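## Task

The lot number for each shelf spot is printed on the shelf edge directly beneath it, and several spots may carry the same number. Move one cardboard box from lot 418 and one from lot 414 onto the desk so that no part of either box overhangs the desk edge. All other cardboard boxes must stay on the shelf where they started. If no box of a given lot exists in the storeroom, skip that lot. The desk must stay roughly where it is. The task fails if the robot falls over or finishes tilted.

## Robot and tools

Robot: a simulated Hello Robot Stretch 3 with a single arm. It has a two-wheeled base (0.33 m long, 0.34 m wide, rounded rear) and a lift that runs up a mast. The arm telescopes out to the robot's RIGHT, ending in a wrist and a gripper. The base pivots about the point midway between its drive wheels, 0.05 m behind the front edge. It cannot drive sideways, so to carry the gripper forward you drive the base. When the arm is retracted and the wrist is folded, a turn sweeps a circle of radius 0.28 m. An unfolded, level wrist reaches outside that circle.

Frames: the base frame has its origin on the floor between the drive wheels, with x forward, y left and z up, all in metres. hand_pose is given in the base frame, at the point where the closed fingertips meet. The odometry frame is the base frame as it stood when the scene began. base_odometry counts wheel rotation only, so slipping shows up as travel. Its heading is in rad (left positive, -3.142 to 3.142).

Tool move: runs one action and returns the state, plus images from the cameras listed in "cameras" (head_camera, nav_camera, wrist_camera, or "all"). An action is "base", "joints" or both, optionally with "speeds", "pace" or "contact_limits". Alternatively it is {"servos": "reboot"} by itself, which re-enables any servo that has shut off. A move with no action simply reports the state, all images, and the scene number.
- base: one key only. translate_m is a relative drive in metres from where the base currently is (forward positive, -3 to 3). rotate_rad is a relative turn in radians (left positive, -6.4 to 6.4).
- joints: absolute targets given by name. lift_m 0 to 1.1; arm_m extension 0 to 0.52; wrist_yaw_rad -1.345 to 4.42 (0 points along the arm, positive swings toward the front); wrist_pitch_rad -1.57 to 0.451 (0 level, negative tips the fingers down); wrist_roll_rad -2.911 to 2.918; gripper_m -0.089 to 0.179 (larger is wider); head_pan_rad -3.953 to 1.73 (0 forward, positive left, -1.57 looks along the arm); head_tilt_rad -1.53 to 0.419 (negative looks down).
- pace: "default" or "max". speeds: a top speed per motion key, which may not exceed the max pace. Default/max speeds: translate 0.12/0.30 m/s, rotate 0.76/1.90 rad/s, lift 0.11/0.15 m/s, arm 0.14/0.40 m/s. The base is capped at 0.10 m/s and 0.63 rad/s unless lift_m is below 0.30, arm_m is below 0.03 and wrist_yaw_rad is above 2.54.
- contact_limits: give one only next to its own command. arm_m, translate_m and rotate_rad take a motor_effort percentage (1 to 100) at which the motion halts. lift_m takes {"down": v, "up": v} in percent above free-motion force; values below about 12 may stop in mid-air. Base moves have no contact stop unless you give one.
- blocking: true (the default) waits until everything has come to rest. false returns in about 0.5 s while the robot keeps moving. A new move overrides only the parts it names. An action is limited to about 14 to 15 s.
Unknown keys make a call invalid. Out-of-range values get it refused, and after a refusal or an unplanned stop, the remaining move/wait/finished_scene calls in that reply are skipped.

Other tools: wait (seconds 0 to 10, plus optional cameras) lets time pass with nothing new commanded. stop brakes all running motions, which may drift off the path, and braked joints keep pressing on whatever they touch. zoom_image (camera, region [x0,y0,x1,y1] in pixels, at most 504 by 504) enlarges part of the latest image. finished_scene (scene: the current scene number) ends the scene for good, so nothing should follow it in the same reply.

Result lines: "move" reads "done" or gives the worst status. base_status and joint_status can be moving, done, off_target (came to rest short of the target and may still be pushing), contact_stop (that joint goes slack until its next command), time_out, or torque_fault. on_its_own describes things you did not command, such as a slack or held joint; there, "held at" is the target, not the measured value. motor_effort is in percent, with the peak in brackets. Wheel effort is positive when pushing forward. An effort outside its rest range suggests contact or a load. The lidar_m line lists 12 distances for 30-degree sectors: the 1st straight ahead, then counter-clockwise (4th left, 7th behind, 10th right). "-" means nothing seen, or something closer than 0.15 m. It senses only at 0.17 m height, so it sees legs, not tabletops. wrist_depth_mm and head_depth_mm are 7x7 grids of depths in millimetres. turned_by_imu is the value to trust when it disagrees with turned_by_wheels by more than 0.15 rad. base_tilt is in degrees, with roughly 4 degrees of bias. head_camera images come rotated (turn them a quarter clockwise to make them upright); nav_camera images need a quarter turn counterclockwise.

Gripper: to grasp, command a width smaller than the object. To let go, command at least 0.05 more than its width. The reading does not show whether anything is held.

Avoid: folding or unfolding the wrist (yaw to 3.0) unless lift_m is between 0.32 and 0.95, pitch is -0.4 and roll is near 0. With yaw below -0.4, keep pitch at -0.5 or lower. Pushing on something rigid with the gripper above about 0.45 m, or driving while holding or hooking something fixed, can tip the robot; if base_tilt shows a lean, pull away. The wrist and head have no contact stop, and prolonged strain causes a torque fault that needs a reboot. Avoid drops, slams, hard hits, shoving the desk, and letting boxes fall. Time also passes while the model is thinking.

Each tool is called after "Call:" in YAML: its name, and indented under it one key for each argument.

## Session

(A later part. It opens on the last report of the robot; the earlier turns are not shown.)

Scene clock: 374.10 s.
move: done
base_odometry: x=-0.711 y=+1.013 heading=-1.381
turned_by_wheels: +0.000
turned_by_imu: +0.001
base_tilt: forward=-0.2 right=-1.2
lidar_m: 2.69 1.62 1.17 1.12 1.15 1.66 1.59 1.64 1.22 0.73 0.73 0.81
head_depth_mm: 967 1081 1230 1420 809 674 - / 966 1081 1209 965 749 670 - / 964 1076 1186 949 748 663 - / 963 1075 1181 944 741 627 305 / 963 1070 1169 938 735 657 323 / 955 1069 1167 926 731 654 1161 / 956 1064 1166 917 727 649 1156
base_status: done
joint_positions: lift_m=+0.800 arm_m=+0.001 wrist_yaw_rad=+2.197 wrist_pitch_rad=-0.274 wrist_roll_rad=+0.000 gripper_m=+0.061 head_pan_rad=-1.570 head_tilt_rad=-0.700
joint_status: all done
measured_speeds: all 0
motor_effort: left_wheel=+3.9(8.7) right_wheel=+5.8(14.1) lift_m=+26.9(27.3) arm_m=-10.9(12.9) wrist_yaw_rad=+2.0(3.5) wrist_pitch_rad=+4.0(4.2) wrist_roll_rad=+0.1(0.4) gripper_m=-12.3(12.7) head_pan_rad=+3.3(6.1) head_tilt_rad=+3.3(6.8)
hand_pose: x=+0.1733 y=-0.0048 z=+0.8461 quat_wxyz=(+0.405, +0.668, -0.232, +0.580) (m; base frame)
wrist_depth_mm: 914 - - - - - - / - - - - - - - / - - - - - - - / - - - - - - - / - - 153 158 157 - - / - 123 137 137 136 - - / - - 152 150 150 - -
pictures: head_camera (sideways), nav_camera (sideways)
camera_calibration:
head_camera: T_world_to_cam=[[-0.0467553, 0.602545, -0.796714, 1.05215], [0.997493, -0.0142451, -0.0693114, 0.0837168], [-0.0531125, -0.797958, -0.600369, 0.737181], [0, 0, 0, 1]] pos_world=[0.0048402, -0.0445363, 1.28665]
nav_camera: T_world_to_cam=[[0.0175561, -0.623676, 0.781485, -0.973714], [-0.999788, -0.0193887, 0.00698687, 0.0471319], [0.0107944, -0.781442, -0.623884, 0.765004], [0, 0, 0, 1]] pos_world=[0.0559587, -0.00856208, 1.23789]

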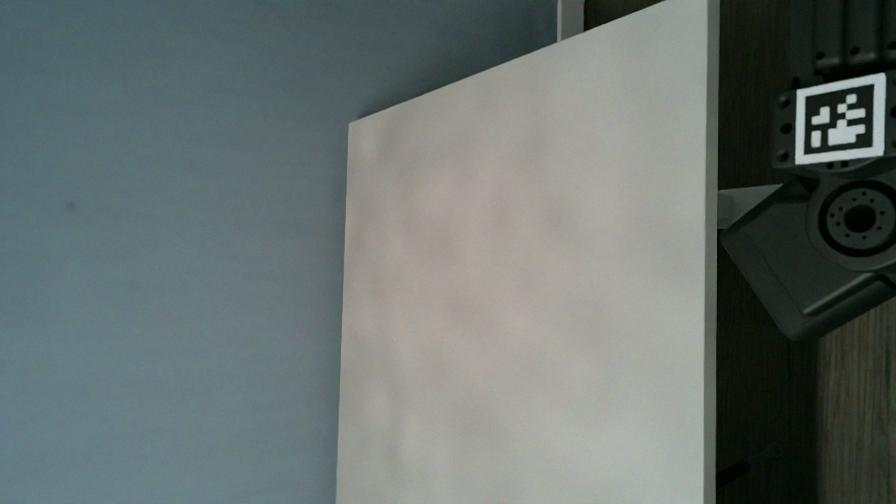

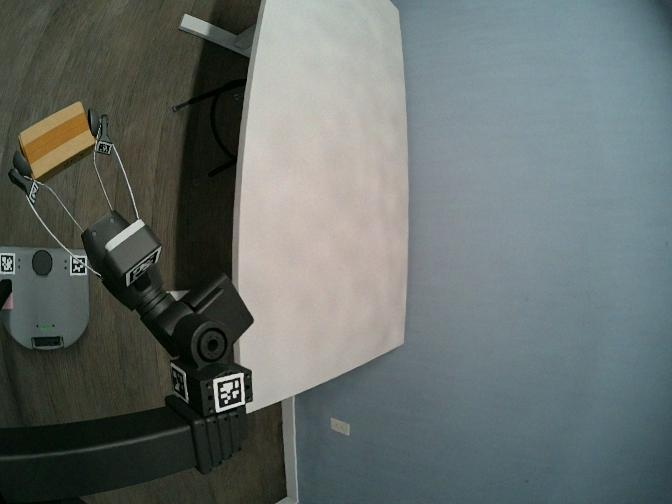

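Call:
move:
  joints: {"wrist_yaw_rad":0.587}
  speeds: {"wrist_yaw_rad":0.8}

Call:
move:
  joints: {"arm_m":0.26}

Call:
move:
  joints: {"lift_m":0.735}

Call:
move:
  joints: {"lift_m":0.69}
  speeds: {"lift_m":0.03}
  contact_limits: {"lift_m":{"down":14}}
  cameras: ["wrist_camera","head_camera"]

Scene clock: 389.20 s.
move: done
base_odometry: x=-0.711 y=+1.013 heading=-1.381
turned_by_wheels: +0.000
turned_by_imu: +0.000
base_tilt: forward=-0.3 right=-1.2
lidar_m: 2.68 1.62 1.16 1.12 1.15 1.66 1.59 1.64 1.22 0.73 0.73 0.80
head_depth_mm: 973 1086 1228 1419 808 672 - / 965 1083 1204 959 752 669 - / 964 1077 1187 950 749 664 - / 962 1075 1175 941 741 646 361 / 962 1078 1170 934 736 336 334 / 956 1072 1169 927 731 495 1136 / 954 1069 1165 917 727 496 1157
base_status: not commanded
joint_positions: lift_m=+0.800 arm_m=+0.001 wrist_yaw_rad=+0.590 wrist_pitch_rad=-0.274 wrist_roll_rad=+0.000 gripper_m=+0.061 head_pan_rad=-1.570 head_tilt_rad=-0.700
joint_status: all done
measured_speeds: all 0
motor_effort: left_wheel=+3.8(4.2) right_wheel=+6.3(6.9) lift_m=+28.0(28.5) arm_m=-10.2(11.2) wrist_yaw_rad=-3.5(6.6) wrist_pitch_rad=+4.0(4.2) wrist_roll_rad=+0.0(0.3) gripper_m=-11.8(12.6) head_pan_rad=+3.0(3.9) head_tilt_rad=+3.0(3.4)
hand_pose: x=+0.1122 y=-0.3451 z=+0.8461 quat_wxyz=(+0.699, +0.296, -0.642, +0.111) (m; base frame)
wrist_depth_mm: - - - - - - - / - - - - - - - / - - - - - - - / - - - - - - - / - - 152 157 153 - - / - 123 137 137 136 - - / - - 152 149 148 110 -
pictures: none

Scene clock: 392.33 s.
move: done
base_odometry: x=-0.711 y=+1.013 heading=-1.381
turned_by_wheels: +0.000
turned_by_imu: +0.000
base_tilt: forward=-0.2 right=-1.2
lidar_m: 2.69 1.62 1.16 1.11 1.15 1.65 1.59 1.64 1.22 0.73 0.73 0.81
head_depth_mm: 967 1081 1223 1419 802 304 - / 966 1081 1205 928 376 355 1159 / 964 1073 1191 459 686 666 1154 / 961 1070 1173 549 528 661 1171 / 961 1073 1170 710 714 657 1165 / 955 1072 1170 889 733 654 1157 / 954 1072 1160 923 729 649 1150
base_status: not commanded
joint_positions: lift_m=+0.800 arm_m=+0.260 wrist_yaw_rad=+0.590 wrist_pitch_rad=-0.274 wrist_roll_rad=+0.000 gripper_m=+0.061 head_pan_rad=-1.570 head_tilt_rad=-0.700
joint_status: all done
measured_speeds: all 0
motor_effort: left_wheel=+3.9(4.2) right_wheel=+6.1(7.4) lift_m=+28.5(29.1) arm_m=+13.0(15.3) wrist_yaw_rad=-3.7(4.8) wrist_pitch_rad=+3.9(4.1) wrist_roll_rad=-0.1(0.3) gripper_m=-12.6(12.6) head_pan_rad=+3.2(3.8) head_tilt_rad=+2.6(3.8)
hand_pose: x=+0.1121 y=-0.6046 z=+0.8461 quat_wxyz=(+0.699, +0.296, -0.642, +0.111) (m; base frame)
wrist_depth_mm: - - - - - - - / - - - - - - - / - - - - - - - / - - - - - - - / - - 152 157 153 - - / - - 138 137 136 - - / - - 150 149 148 110 -
pictures: none

Scene clock: 393.77 s.
move: done
base_odometry: x=-0.711 y=+1.013 heading=-1.381
turned_by_wheels: +0.000
turned_by_imu: +0.000
base_tilt: forward=-0.2 right=-1.2
lidar_m: 2.69 1.62 1.16 1.12 1.15 1.66 1.59 1.64 1.22 0.73 0.73 0.81
head_depth_mm: 967 1082 1221 1423 808 657 310 / 965 1084 1198 958 463 368 324 / 964 1076 1182 951 493 665 1148 / 960 1067 1180 940 523 660 1177 / 960 1075 1169 935 674 656 1158 / 958 1070 1172 927 710 653 1164 / 955 1068 1167 915 727 649 1153
base_status: not commanded
joint_positions: lift_m=+0.735 arm_m=+0.260 wrist_yaw_rad=+0.590 wrist_pitch_rad=-0.274 wrist_roll_rad=+0.000 gripper_m=+0.061 head_pan_rad=-1.570 head_tilt_rad=-0.700
joint_status: all done
measured_speeds: all 0
motor_effort: left_wheel=+3.5(4.1) right_wheel=+6.2(7.1) lift_m=+24.0(28.0) arm_m=+12.0(13.5) wrist_yaw_rad=-2.4(4.5) wrist_pitch_rad=+4.0(4.1) wrist_roll_rad=-0.2(0.3) gripper_m=-12.1(12.6) head_pan_rad=+3.0(3.8) head_tilt_rad=+2.4(3.8)
hand_pose: x=+0.1121 y=-0.6046 z=+0.7811 quat_wxyz=(+0.699, +0.296, -0.642, +0.111) (m; base frame)
wrist_depth_mm: - - - - - - - / - - - - - - - / - - - - - - - / - - - - - - - / - - 152 157 154 - - / - - 137 137 136 - - / - - 149 149 148 110 -
pictures: none

Scene clock: 395.70 s.
move: done
base_odometry: x=-0.711 y=+1.013 heading=-1.381
turned_by_wheels: +0.000
turned_by_imu: +0.000
base_tilt: forward=-0.3 right=-1.3
lidar_m: 2.69 1.62 1.16 1.11 1.15 1.66 1.58 1.64 1.22 0.73 0.73 0.80
head_depth_mm: 973 1085 1226 1418 808 672 1183 / 968 1080 1203 959 730 415 352 / 966 1078 1185 949 519 645 1153 / 958 1073 1172 941 556 645 1168 / 958 1072 1172 935 665 657 1165 / 959 1074 1165 929 724 651 1157 / 957 1064 1159 918 726 649 1150
base_status: not commanded
joint_positions: lift_m=+0.690 arm_m=+0.260 wrist_yaw_rad=+0.590 wrist_pitch_rad=-0.196 wrist_roll_rad=+0.000 gripper_m=+0.061 head_pan_rad=-1.570 head_tilt_rad=-0.700
joint_status: all done
measured_speeds: all 0
on_its_own: wrist_pitch_rad is at rest, and its effort (-10.3) is outside its rest range (-8 to +12)
motor_effort: left_wheel=+3.8(4.1) right_wheel=+7.4(7.4) lift_m=+16.4(26.1) arm_m=+10.1(12.1) wrist_yaw_rad=-2.7(4.4) wrist_pitch_rad=-10.3(10.7) wrist_roll_rad=+0.0(0.4) gripper_m=-11.8(12.8) head_pan_rad=+3.2(3.9) head_tilt_rad=+3.0(3.4)
contact_limits: lift_m down 14 (down: maximum 72; up: maximum 65)
hand_pose: x=+0.1157 y=-0.6100 z=+0.7551 quat_wxyz=(+0.694, +0.271, -0.653, +0.138) (m; base frame)
wrist_depth_mm: - - - - - - - / - - - - - - - / - - - - - - - / - - - - - - - / - - 149 152 151 - - / - - 136 137 134 122 - / - - 149 148 145 - -
pictures: head_camera (sideways), wrist_camera
camera_calibration:
head_camera: T_world_to_cam=[[-0.0468152, 0.602542, -0.796713, 1.05215], [0.997496, -0.0141285, -0.0692985, 0.0837052], [-0.0530116, -0.797962, -0.600371, 0.737183], [0, 0, 0, 1]] pos_world=[0.0048403, -0.0445362, 1.28665]
wrist_camera: T_world_to_cam=[[-0.806983, -0.590339, -0.0166932, -0.247404], [-0.216324, 0.321777, -0.921772, 0.949877], [0.549529, -0.740243, -0.387373, -0.0564749], [0, 0, 0, 1]] pos_world=[0.036865, -0.493506, 0.849563]

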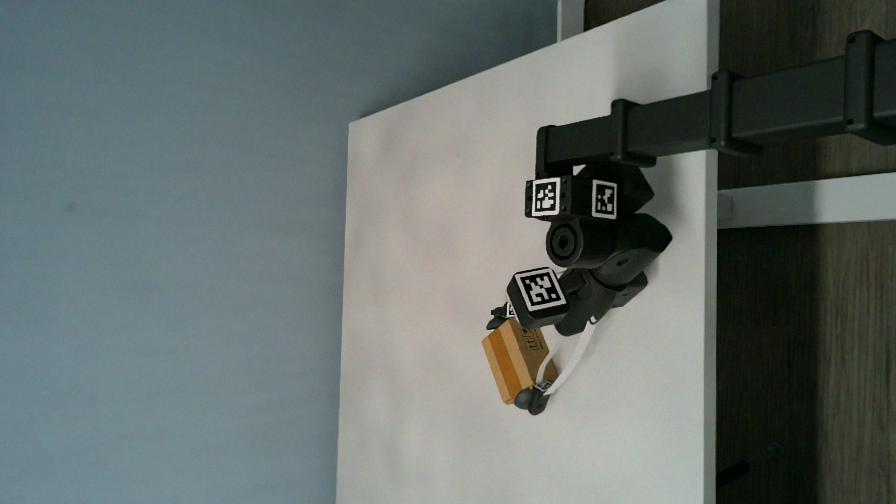

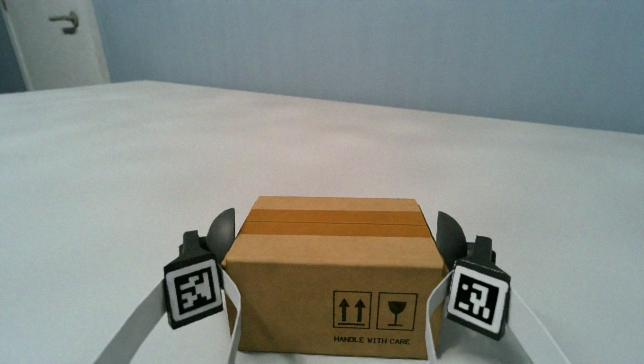

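Call:
move:
  joints: {"lift_m":0.703}

Call:
move:
  joints: {"gripper_m":0.17}

Call:
move:
  joints: {"lift_m":0.85}

Call:
move:
  joints: {"arm_m":0}
  cameras: ["head_camera"]

Call:
move:
  joints: {"wrist_yaw_rad":3.0,"wrist_pitch_rad":-0.4,"gripper_m":0.037}

Scene clock: 406.40 s.
move: done
base_odometry: x=-0.711 y=+1.013 heading=-1.381
turned_by_wheels: +0.000
turned_by_imu: +0.000
base_tilt: forward=-0.2 right=-1.1
lidar_m: 2.69 1.62 1.17 1.12 1.15 1.65 1.59 1.64 1.22 0.73 0.73 0.80
head_depth_mm: 965 1085 1232 1417 802 672 1142 / 964 1080 1201 962 709 393 347 / 963 1074 1181 950 515 646 1155 / 960 1071 1169 942 541 645 1170 / 961 1066 1174 934 672 656 1165 / 957 1070 1168 925 718 653 1161 / 957 1072 1163 921 728 651 1155
base_status: not commanded
joint_positions: lift_m=+0.703 arm_m=+0.260 wrist_yaw_rad=+0.590 wrist_pitch_rad=-0.244 wrist_roll_rad=+0.000 gripper_m=+0.061 head_pan_rad=-1.570 head_tilt_rad=-0.700
joint_status: all done
measured_speeds: all 0
motor_effort: left_wheel=+3.3(3.9) right_wheel=+6.1(7.1) lift_m=+30.2(30.8) arm_m=+6.5(7.9) wrist_yaw_rad=-2.6(4.5) wrist_pitch_rad=-1.6(10.4) wrist_roll_rad=-0.1(0.3) gripper_m=-11.6(12.4) head_pan_rad=+3.4(3.9) head_tilt_rad=+2.4(2.9)
hand_pose: x=+0.1136 y=-0.6068 z=+0.7564 quat_wxyz=(+0.697, +0.286, -0.646, +0.121) (m; base frame)
wrist_depth_mm: - - - - - - - / - - - - - - - / - - - - - - - / - - - - - - - / - - 152 152 151 - - / - - 137 138 134 - - / - - 151 151 147 110 -
pictures: none

Scene clock: 408.03 s.
move: done
base_odometry: x=-0.711 y=+1.013 heading=-1.381
turned_by_wheels: +0.000
turned_by_imu: +0.000
base_tilt: forward=-0.3 right=-1.2
lidar_m: 2.69 1.62 1.17 1.12 1.15 1.66 1.59 1.64 1.22 0.73 0.73 0.80
head_depth_mm: 968 1082 1224 1418 809 673 1140 / 963 1077 1199 959 731 393 347 / 960 1074 1184 955 515 645 1153 / 962 1073 1170 944 543 645 1171 / 959 1073 1168 936 656 658 1161 / 958 1067 1170 930 707 652 1160 / 953 1073 1165 918 727 649 1161
base_status: not commanded
joint_positions: lift_m=+0.703 arm_m=+0.260 wrist_yaw_rad=+0.590 wrist_pitch_rad=-0.263 wrist_roll_rad=+0.000 gripper_m=+0.170 head_pan_rad=-1.570 head_tilt_rad=-0.700
joint_status: all done
measured_speeds: all 0
motor_effort: left_wheel=+3.6(4.0) right_wheel=+6.2(6.8) lift_m=+22.8(30.5) arm_m=+5.8(7.1) wrist_yaw_rad=-3.0(4.7) wrist_pitch_rad=+2.0(2.2) wrist_roll_rad=+0.1(0.3) gripper_m=+0.5(83.1) head_pan_rad=+3.1(3.8) head_tilt_rad=+2.6(3.0)
hand_pose: x=+0.1126 y=-0.6054 z=+0.7517 quat_wxyz=(+0.698, +0.293, -0.643, +0.115) (m; base frame)
wrist_depth_mm: - - - - - - - / - - - - - - - / - - - - - - - / - - - 175 - - - / - 143 138 137 143 - - / - 124 143 140 138 - - / - - - 152 149 - 106
pictures: none

Scene clock: 410.20 s.
move: done
base_odometry: x=-0.711 y=+1.013 heading=-1.381
turned_by_wheels: +0.000
turned_by_imu: +0.000
base_tilt: forward=-0.3 right=-1.2
lidar_m: 2.68 1.62 1.17 1.11 1.15 1.66 1.59 1.64 1.22 0.73 0.73 0.80
head_depth_mm: 966 1082 1228 1361 301 - 1163 / 966 1078 1200 397 326 668 1189 / 966 1072 1186 424 724 665 1155 / 965 1072 1169 451 700 661 1169 / 958 1065 1174 543 736 657 1166 / 958 1075 1169 928 728 653 1154 / 959 1072 1161 914 724 650 1157
base_status: not commanded
joint_positions: lift_m=+0.850 arm_m=+0.260 wrist_yaw_rad=+0.590 wrist_pitch_rad=-0.264 wrist_roll_rad=+0.000 gripper_m=+0.170 head_pan_rad=-1.570 head_tilt_rad=-0.700
joint_status: all done
measured_speeds: all 0
motor_effort: left_wheel=+3.7(4.2) right_wheel=+6.2(7.2) lift_m=+29.8(33.4) arm_m=+3.4(5.9) wrist_yaw_rad=-2.4(4.0) wrist_pitch_rad=+2.1(2.3) wrist_roll_rad=-0.3(0.3) gripper_m=+0.8(1.1) head_pan_rad=+2.4(3.8) head_tilt_rad=+2.5(3.2)
hand_pose: x=+0.1126 y=-0.6054 z=+0.8985 quat_wxyz=(+0.698, +0.293, -0.643, +0.114) (m; base frame)
wrist_depth_mm: - - - - - - - / - - - - - - - / - - - - - - - / - - - - - - - / - 143 - - - - - / - 124 - - - - - / - - - - - - 106
pictures: none

Scene clock: 413.33 s.
move: done
base_odometry: x=-0.711 y=+1.013 heading=-1.381
turned_by_wheels: +0.000
turned_by_imu: +0.000
base_tilt: forward=-0.2 right=-1.1
lidar_m: 2.69 1.62 1.17 1.12 1.15 1.66 1.59 1.64 1.22 0.73 0.73 0.80
head_depth_mm: 969 1083 1227 1422 806 656 - / 965 1080 1201 961 752 650 - / 962 1077 1185 954 747 649 - / 961 1074 1170 941 740 629 - / 962 1072 1167 937 714 298 307 / 956 1065 1163 924 727 617 1134 / 959 1067 1159 919 726 633 1154
base_status: not commanded
joint_positions: lift_m=+0.850 arm_m=+0.001 wrist_yaw_rad=+0.590 wrist_pitch_rad=-0.264 wrist_roll_rad=+0.000 gripper_m=+0.170 head_pan_rad=-1.570 head_tilt_rad=-0.700
joint_status: all done
measured_speeds: all 0
motor_effort: left_wheel=+3.5(4.1) right_wheel=+6.6(6.9) lift_m=+31.0(31.1) arm_m=-12.5(14.5) wrist_yaw_rad=-2.9(4.2) wrist_pitch_rad=+2.1(2.3) wrist_roll_rad=+0.0(0.3) gripper_m=+0.6(1.1) head_pan_rad=+2.9(3.5) head_tilt_rad=+1.8(3.0)
hand_pose: x=+0.1126 y=-0.3459 z=+0.8985 quat_wxyz=(+0.698, +0.293, -0.643, +0.114) (m; base frame)
wrist_depth_mm: - - - - - - - / - - - - - - - / - - - - - - - / - - - - - - - / - 143 - - 410 393 - / 123 126 - - - 134 - / 116 - - - - - 106
pictures: head_camera (sideways)
camera_calibration:
head_camera: T_world_to_cam=[[-0.0468152, 0.602542, -0.796713, 1.05215], [0.997496, -0.0141285, -0.0692985, 0.0837052], [-0.0530116, -0.797962, -0.600371, 0.737183], [0, 0, 0, 1]] pos_world=[0.0048403, -0.0445362, 1.28665]

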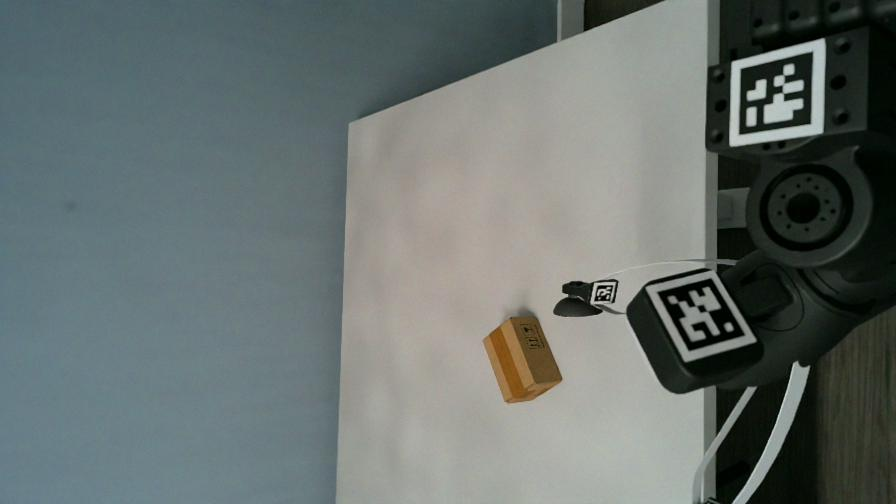

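Scene clock: 415.53 s.
move: done
base_odometry: x=-0.711 y=+1.013 heading=-1.381
turned_by_wheels: +0.000
turned_by_imu: +0.000
base_tilt: forward=-0.3 right=-1.1
lidar_m: 2.69 1.62 1.16 1.11 1.15 1.66 1.59 1.64 1.22 0.73 0.73 0.81
head_depth_mm: 970 1085 1229 1415 805 654 - / 964 1080 1203 957 754 650 - / 965 1081 1183 953 746 652 - / 960 1075 1178 945 741 645 - / 960 1072 1173 931 736 623 - / 958 1069 1165 925 731 651 1182 / 957 1061 1163 919 725 650 1155
base_status: not commanded
joint_positions: lift_m=+0.850 arm_m=+0.001 wrist_yaw_rad=+2.997 wrist_pitch_rad=-0.412 wrist_roll_rad=+0.000 gripper_m=+0.037 head_pan_rad=-1.570 head_tilt_rad=-0.700
joint_status: all done
measured_speeds: all 0
motor_effort: left_wheel=+3.9(4.0) right_wheel=+6.5(7.0) lift_m=+30.5(31.0) arm_m=-11.6(12.8) wrist_yaw_rad=+2.1(5.3) wrist_pitch_rad=+1.7(3.5) wrist_roll_rad=+0.1(0.4) gripper_m=+0.4(83.3) head_pan_rad=+2.5(3.4) head_tilt_rad=+2.1(2.8)
hand_pose: x=+0.0112 y=+0.0772 z=+0.8640 quat_wxyz=(+0.195, +0.700, +0.095, +0.680) (m; base frame)
wrist_depth_mm: - 137 - - - - - / - 148 - - - - - / - 161 - - - - - / - 185 - - - - - / - - 204 - - - - / - - 129 - 128 - - / - - 261 - - - -
pictures: none

Call:
move:
  base: {"translate_m":1.2}
  joints: {"lift_m":0.28}
  pace: "max"

Call:
move:
  base: {"translate_m":1.08}
  pace: "max"

Call:
move:
  base: {"rotate_rad":1.6}
  pace: "max"
  cameras: ["head_camera"]

Scene clock: 451.40 s.
move: done
base_odometry: x=-0.485 y=-0.166 heading=-1.381
turned_by_wheels: +0.000
turned_by_imu: +0.001
base_tilt: forward=-0.2 right=-1.1
lidar_m: 1.50 1.65 1.19 1.14 1.18 1.59 2.78 0.75 0.87 0.70 1.17 1.57
head_depth_mm: 946 1064 1175 966 757 656 1185 / 940 1054 1174 962 752 651 1181 / 944 1051 1172 957 747 647 1181 / 942 1054 1175 945 740 641 1165 / 943 1048 1190 1371 1540 1342 1169 / 932 1046 1183 1359 1550 1363 1160 / 938 1033 1165 1336 1538 1357 1157
base_status: done
joint_positions: lift_m=+0.280 arm_m=+0.001 wrist_yaw_rad=+2.998 wrist_pitch_rad=-0.415 wrist_roll_rad=+0.000 gripper_m=+0.037 head_pan_rad=-1.570 head_tilt_rad=-0.700
joint_status: all done
measured_speeds: all 0
motor_effort: left_wheel=+3.6(9.2) right_wheel=+2.5(17.3) lift_m=+26.7(31.6) arm_m=-5.6(10.2) wrist_yaw_rad=+1.2(3.6) wrist_pitch_rad=+2.3(2.4) wrist_roll_rad=+0.0(0.4) gripper_m=-0.1(1.3) head_pan_rad=+2.6(3.3) head_tilt_rad=+2.1(2.8)
hand_pose: x=+0.0110 y=+0.0770 z=+0.2934 quat_wxyz=(+0.195, +0.700, +0.096, +0.680) (m; base frame)
wrist_depth_mm: - 137 - - - - - / - 147 - - - - - / 933 161 868 903 884 874 872 / 725 186 659 710 705 699 690 / 600 578 206 570 565 579 572 / 516 510 129 301 129 495 494 / 436 280 258 271 426 428 427
pictures: none

Scene clock: 456.37 s.
move: done
base_odometry: x=-0.281 y=-1.226 heading=-1.381
turned_by_wheels: +0.000
turned_by_imu: +0.001
base_tilt: forward=-0.4 right=-1.1
lidar_m: 0.67 0.46 1.18 1.16 1.20 1.62 3.80 1.34 1.15 1.10 0.80 0.91
head_depth_mm: 915 1020 1156 1347 1552 1398 1188 / 910 1016 1151 1334 1544 1392 1182 / 906 1013 1146 1331 1531 1380 1176 / 906 1015 1148 1321 1531 1376 1173 / 904 1010 1147 1326 1529 1363 1168 / 920 1027 1163 1345 1546 1358 1167 / 919 1028 1159 1331 1541 1352 1155
base_status: done
joint_positions: lift_m=+0.280 arm_m=+0.001 wrist_yaw_rad=+2.998 wrist_pitch_rad=-0.415 wrist_roll_rad=+0.000 gripper_m=+0.037 head_pan_rad=-1.570 head_tilt_rad=-0.700
joint_status: not commanded
measured_speeds: all 0
motor_effort: left_wheel=-2.6(12.6) right_wheel=+7.9(17.0) lift_m=+24.1(26.9) arm_m=-2.5(5.8) wrist_yaw_rad=+1.6(2.9) wrist_pitch_rad=+2.3(2.3) wrist_roll_rad=+0.1(0.4) gripper_m=+0.0(1.0) head_pan_rad=+2.5(3.0) head_tilt_rad=+1.8(2.5)
hand_pose: x=+0.0110 y=+0.0770 z=+0.2934 quat_wxyz=(+0.195, +0.700, +0.096, +0.680) (m; base frame)
wrist_depth_mm: - 137 - - - - - / - 147 - - - - - / 923 162 870 903 894 - - / 718 186 655 714 698 675 - / 599 579 206 569 562 584 497 / 504 504 129 300 129 495 482 / 436 278 258 268 428 432 431
pictures: none

Scene clock: 458.50 s.
move: done
base_odometry: x=-0.281 y=-1.226 heading=+0.219
turned_by_wheels: +1.600
turned_by_imu: +1.567
base_tilt: forward=-0.3 right=-1.1
lidar_m: 1.16 1.20 1.63 3.82 1.61 1.15 1.10 0.80 0.91 0.65 0.46 1.17
head_depth_mm: 717 801 710 532 1003 825 1118 / 715 801 702 528 965 819 1117 / 712 798 693 522 987 813 1112 / 713 799 684 518 978 810 1105 / 712 797 679 514 975 805 1095 / 693 744 637 508 816 767 989 / 473 480 489 494 592 712 1022
base_status: done
joint_positions: lift_m=+0.280 arm_m=+0.001 wrist_yaw_rad=+2.998 wrist_pitch_rad=-0.415 wrist_roll_rad=+0.000 gripper_m=+0.037 head_pan_rad=-1.570 head_tilt_rad=-0.700
joint_status: not commanded
measured_speeds: all 0
motor_effort: left_wheel=-6.1(14.2) right_wheel=+7.0(14.9) lift_m=+25.1(25.4) arm_m=-12.3(12.3) wrist_yaw_rad=+1.8(3.2) wrist_pitch_rad=+2.2(2.3) wrist_roll_rad=+0.1(0.3) gripper_m=+0.3(1.0) head_pan_rad=+2.3(2.9) head_tilt_rad=+2.1(2.4)
hand_pose: x=+0.0110 y=+0.0769 z=+0.2934 quat_wxyz=(+0.195, +0.700, +0.096, +0.680) (m; base frame)
wrist_depth_mm: - 137 - - - - - / - 148 - - - - - / 922 162 862 900 889 878 881 / 732 186 662 712 705 695 687 / 601 576 206 573 568 580 578 / 513 508 128 302 129 493 493 / 434 279 257 270 426 433 432
pictures: head_camera (sideways)
camera_calibration:
head_camera: T_world_to_cam=[[-0.0468152, 0.602542, -0.796713, 1.05215], [0.997496, -0.0141285, -0.0692985, 0.0837052], [-0.0530116, -0.797962, -0.600371, 0.737183], [0, 0, 0, 1]] pos_world=[0.0048403, -0.0445362, 1.28665]

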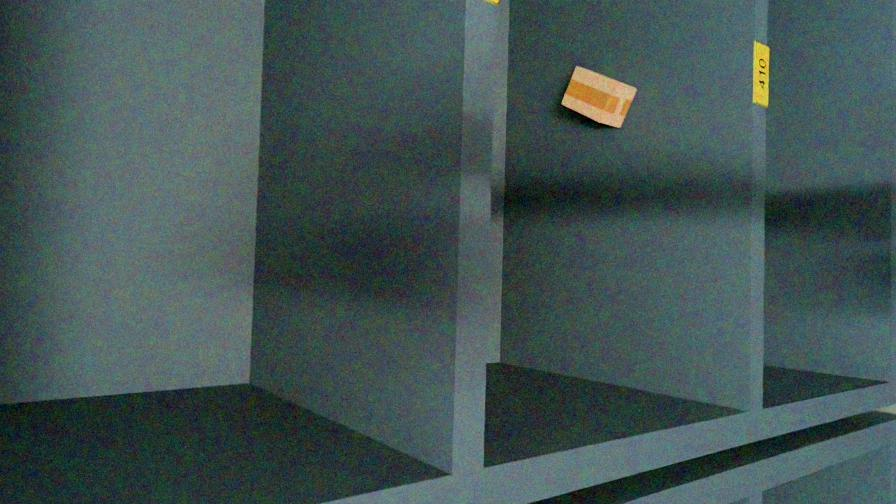

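Call:
move:
  base: {"translate_m":0.74}
  pace: "max"
  cameras: ["head_camera"]

Call:
zoom_image:
  camera: "head_camera"
  region: [500, 100, 850, 400]

Call:
move:
  joints: {"lift_m":0.58}

Call:
move:
  joints: {"wrist_yaw_rad":0,"gripper_m":0.17}
  cameras: ["wrist_camera"]

Scene clock: 475.50 s.
move: done
base_odometry: x=+0.442 y=-1.066 heading=+0.218
turned_by_wheels: +0.000
turned_by_imu: +0.001
base_tilt: forward=-0.3 right=-1.2
lidar_m: 0.43 0.44 0.60 1.60 2.03 1.83 1.83 0.63 0.67 0.87 0.55 0.45
head_depth_mm: 710 794 712 533 1003 825 1102 / 708 794 701 528 997 822 1112 / 707 787 650 523 993 815 1114 / 706 790 643 519 982 810 1102 / 707 789 677 513 980 804 1098 / 707 788 670 509 967 801 1094 / 708 786 661 504 964 798 1066
base_status: done
joint_positions: lift_m=+0.280 arm_m=+0.001 wrist_yaw_rad=+2.998 wrist_pitch_rad=-0.415 wrist_roll_rad=+0.000 gripper_m=+0.037 head_pan_rad=-1.570 head_tilt_rad=-0.700
joint_status: not commanded
measured_speeds: all 0
motor_effort: left_wheel=-3.3(11.2) right_wheel=+7.3(16.4) lift_m=+27.1(27.8) arm_m=-12.3(13.2) wrist_yaw_rad=+0.9(3.2) wrist_pitch_rad=+2.3(2.3) wrist_roll_rad=-0.1(0.3) gripper_m=+0.3(0.8) head_pan_rad=+2.1(2.7) head_tilt_rad=+0.5(2.2)
hand_pose: x=+0.0110 y=+0.0770 z=+0.2934 quat_wxyz=(+0.195, +0.700, +0.096, +0.680) (m; base frame)
wrist_depth_mm: - 137 - - - - - / - 148 - - - - - / 911 162 855 892 893 - - / 719 185 666 712 699 665 - / 601 582 205 567 568 573 - / 518 503 129 302 129 498 494 / 434 281 257 270 422 433 429
pictures: head_camera (sideways)
camera_calibration:
head_camera: T_world_to_cam=[[-0.0468152, 0.602542, -0.796713, 1.05215], [0.997496, -0.0141285, -0.0692985, 0.0837052], [-0.0530116, -0.797962, -0.600371, 0.737183], [0, 0, 0, 1]] pos_world=[0.0048403, -0.0445362, 1.28665]

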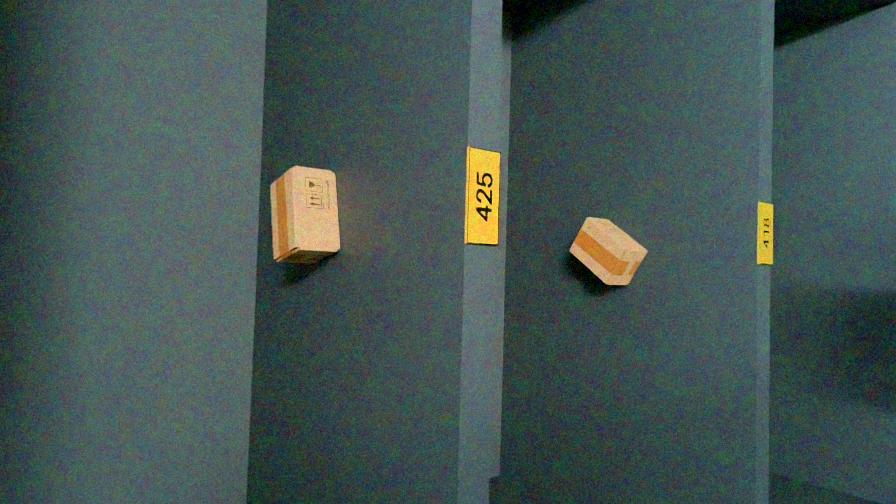

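Scaled by 1.440 from the camera's 896x504 image, which has a finer 1280x720 frame.

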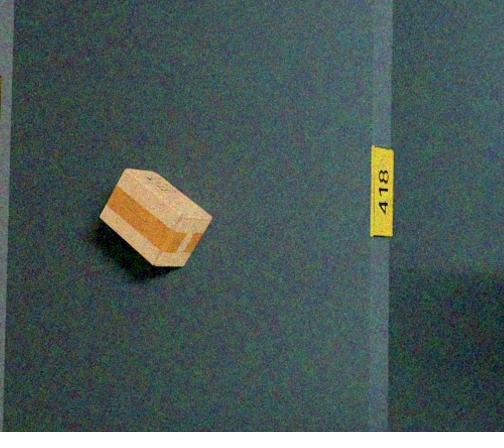

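Scene clock: 479.07 s.
move: done
base_odometry: x=+0.442 y=-1.066 heading=+0.218
turned_by_wheels: +0.000
turned_by_imu: +0.000
base_tilt: forward=-0.2 right=-1.3
lidar_m: 0.43 0.44 0.60 1.60 2.03 1.83 1.83 0.63 0.67 0.87 0.55 0.44
head_depth_mm: 709 794 711 534 1005 823 1102 / 707 791 704 528 993 819 1115 / 711 789 650 524 989 815 1112 / 707 790 643 518 978 810 1103 / 706 789 678 514 977 804 1100 / 708 788 669 509 966 799 1091 / 705 788 660 506 961 797 1067
base_status: not commanded
joint_positions: lift_m=+0.580 arm_m=+0.001 wrist_yaw_rad=+2.998 wrist_pitch_rad=-0.415 wrist_roll_rad=+0.000 gripper_m=+0.037 head_pan_rad=-1.570 head_tilt_rad=-0.700
joint_status: all done
measured_speeds: all 0
motor_effort: left_wheel=-3.4(3.8) right_wheel=+6.5(8.2) lift_m=+30.7(34.9) arm_m=-11.7(12.7) wrist_yaw_rad=+1.5(3.1) wrist_pitch_rad=+2.1(2.3) wrist_roll_rad=+0.0(0.3) gripper_m=+0.2(1.0) head_pan_rad=+2.4(2.7) head_tilt_rad=+1.1(2.1)
hand_pose: x=+0.0110 y=+0.0770 z=+0.5934 quat_wxyz=(+0.195, +0.700, +0.096, +0.680) (m; base frame)
wrist_depth_mm: - 137 - - - - - / - 148 - - - - - / - 161 - - - - - / - 183 - - - - - / - - 205 968 977 - - / 881 869 129 821 129 - - / 768 757 263 759 730 741 -
pictures: none

Scene clock: 481.57 s.
move: done
base_odometry: x=+0.442 y=-1.066 heading=+0.218
turned_by_wheels: +0.000
turned_by_imu: +0.000
base_tilt: forward=-0.2 right=-1.3
lidar_m: 0.43 0.44 0.60 1.59 2.03 1.83 1.83 0.63 0.67 0.87 0.55 0.44
head_depth_mm: 709 795 713 533 1003 822 1092 / 708 790 702 529 996 817 1115 / 710 790 648 523 987 816 1087 / 707 790 644 518 977 812 510 / 708 787 677 513 974 805 1075 / 706 790 670 510 969 799 1094 / 705 788 662 504 967 797 1065
base_status: not commanded
joint_positions: lift_m=+0.580 arm_m=+0.001 wrist_yaw_rad=+0.003 wrist_pitch_rad=-0.415 wrist_roll_rad=+0.000 gripper_m=+0.170 head_pan_rad=-1.570 head_tilt_rad=-0.700
joint_status: all done
measured_speeds: all 0
motor_effort: left_wheel=-2.7(3.8) right_wheel=+7.6(7.8) lift_m=+31.5(31.6) arm_m=-11.3(12.5) wrist_yaw_rad=-3.3(7.3) wrist_pitch_rad=+2.3(2.4) wrist_roll_rad=+0.1(0.3) gripper_m=+0.8(85.0) head_pan_rad=+2.1(2.5) head_tilt_rad=+0.7(1.9)
hand_pose: x=-0.0208 y=-0.3704 z=+0.5934 quat_wxyz=(+0.692, +0.147, -0.691, -0.145) (m; base frame)
wrist_depth_mm: - 593 - - - - 551 / - - - 364 - - - / - - - 363 - - - / 308 305 317 313 299 309 307 / 264 261 261 260 260 256 254 / 116 127 254 248 241 241 235 / - - - - - - 106
pictures: wrist_camera
camera_calibration:
wrist_camera: T_world_to_cam=[[-0.998878, -0.0400276, -0.0253078, -0.0139873], [-0.00249992, 0.578228, -0.815872, 0.730831], [0.047291, -0.814893, -0.577679, 0.208166], [0, 0, 0, 1]] pos_world=[-0.021989, -0.253514, 0.716163]

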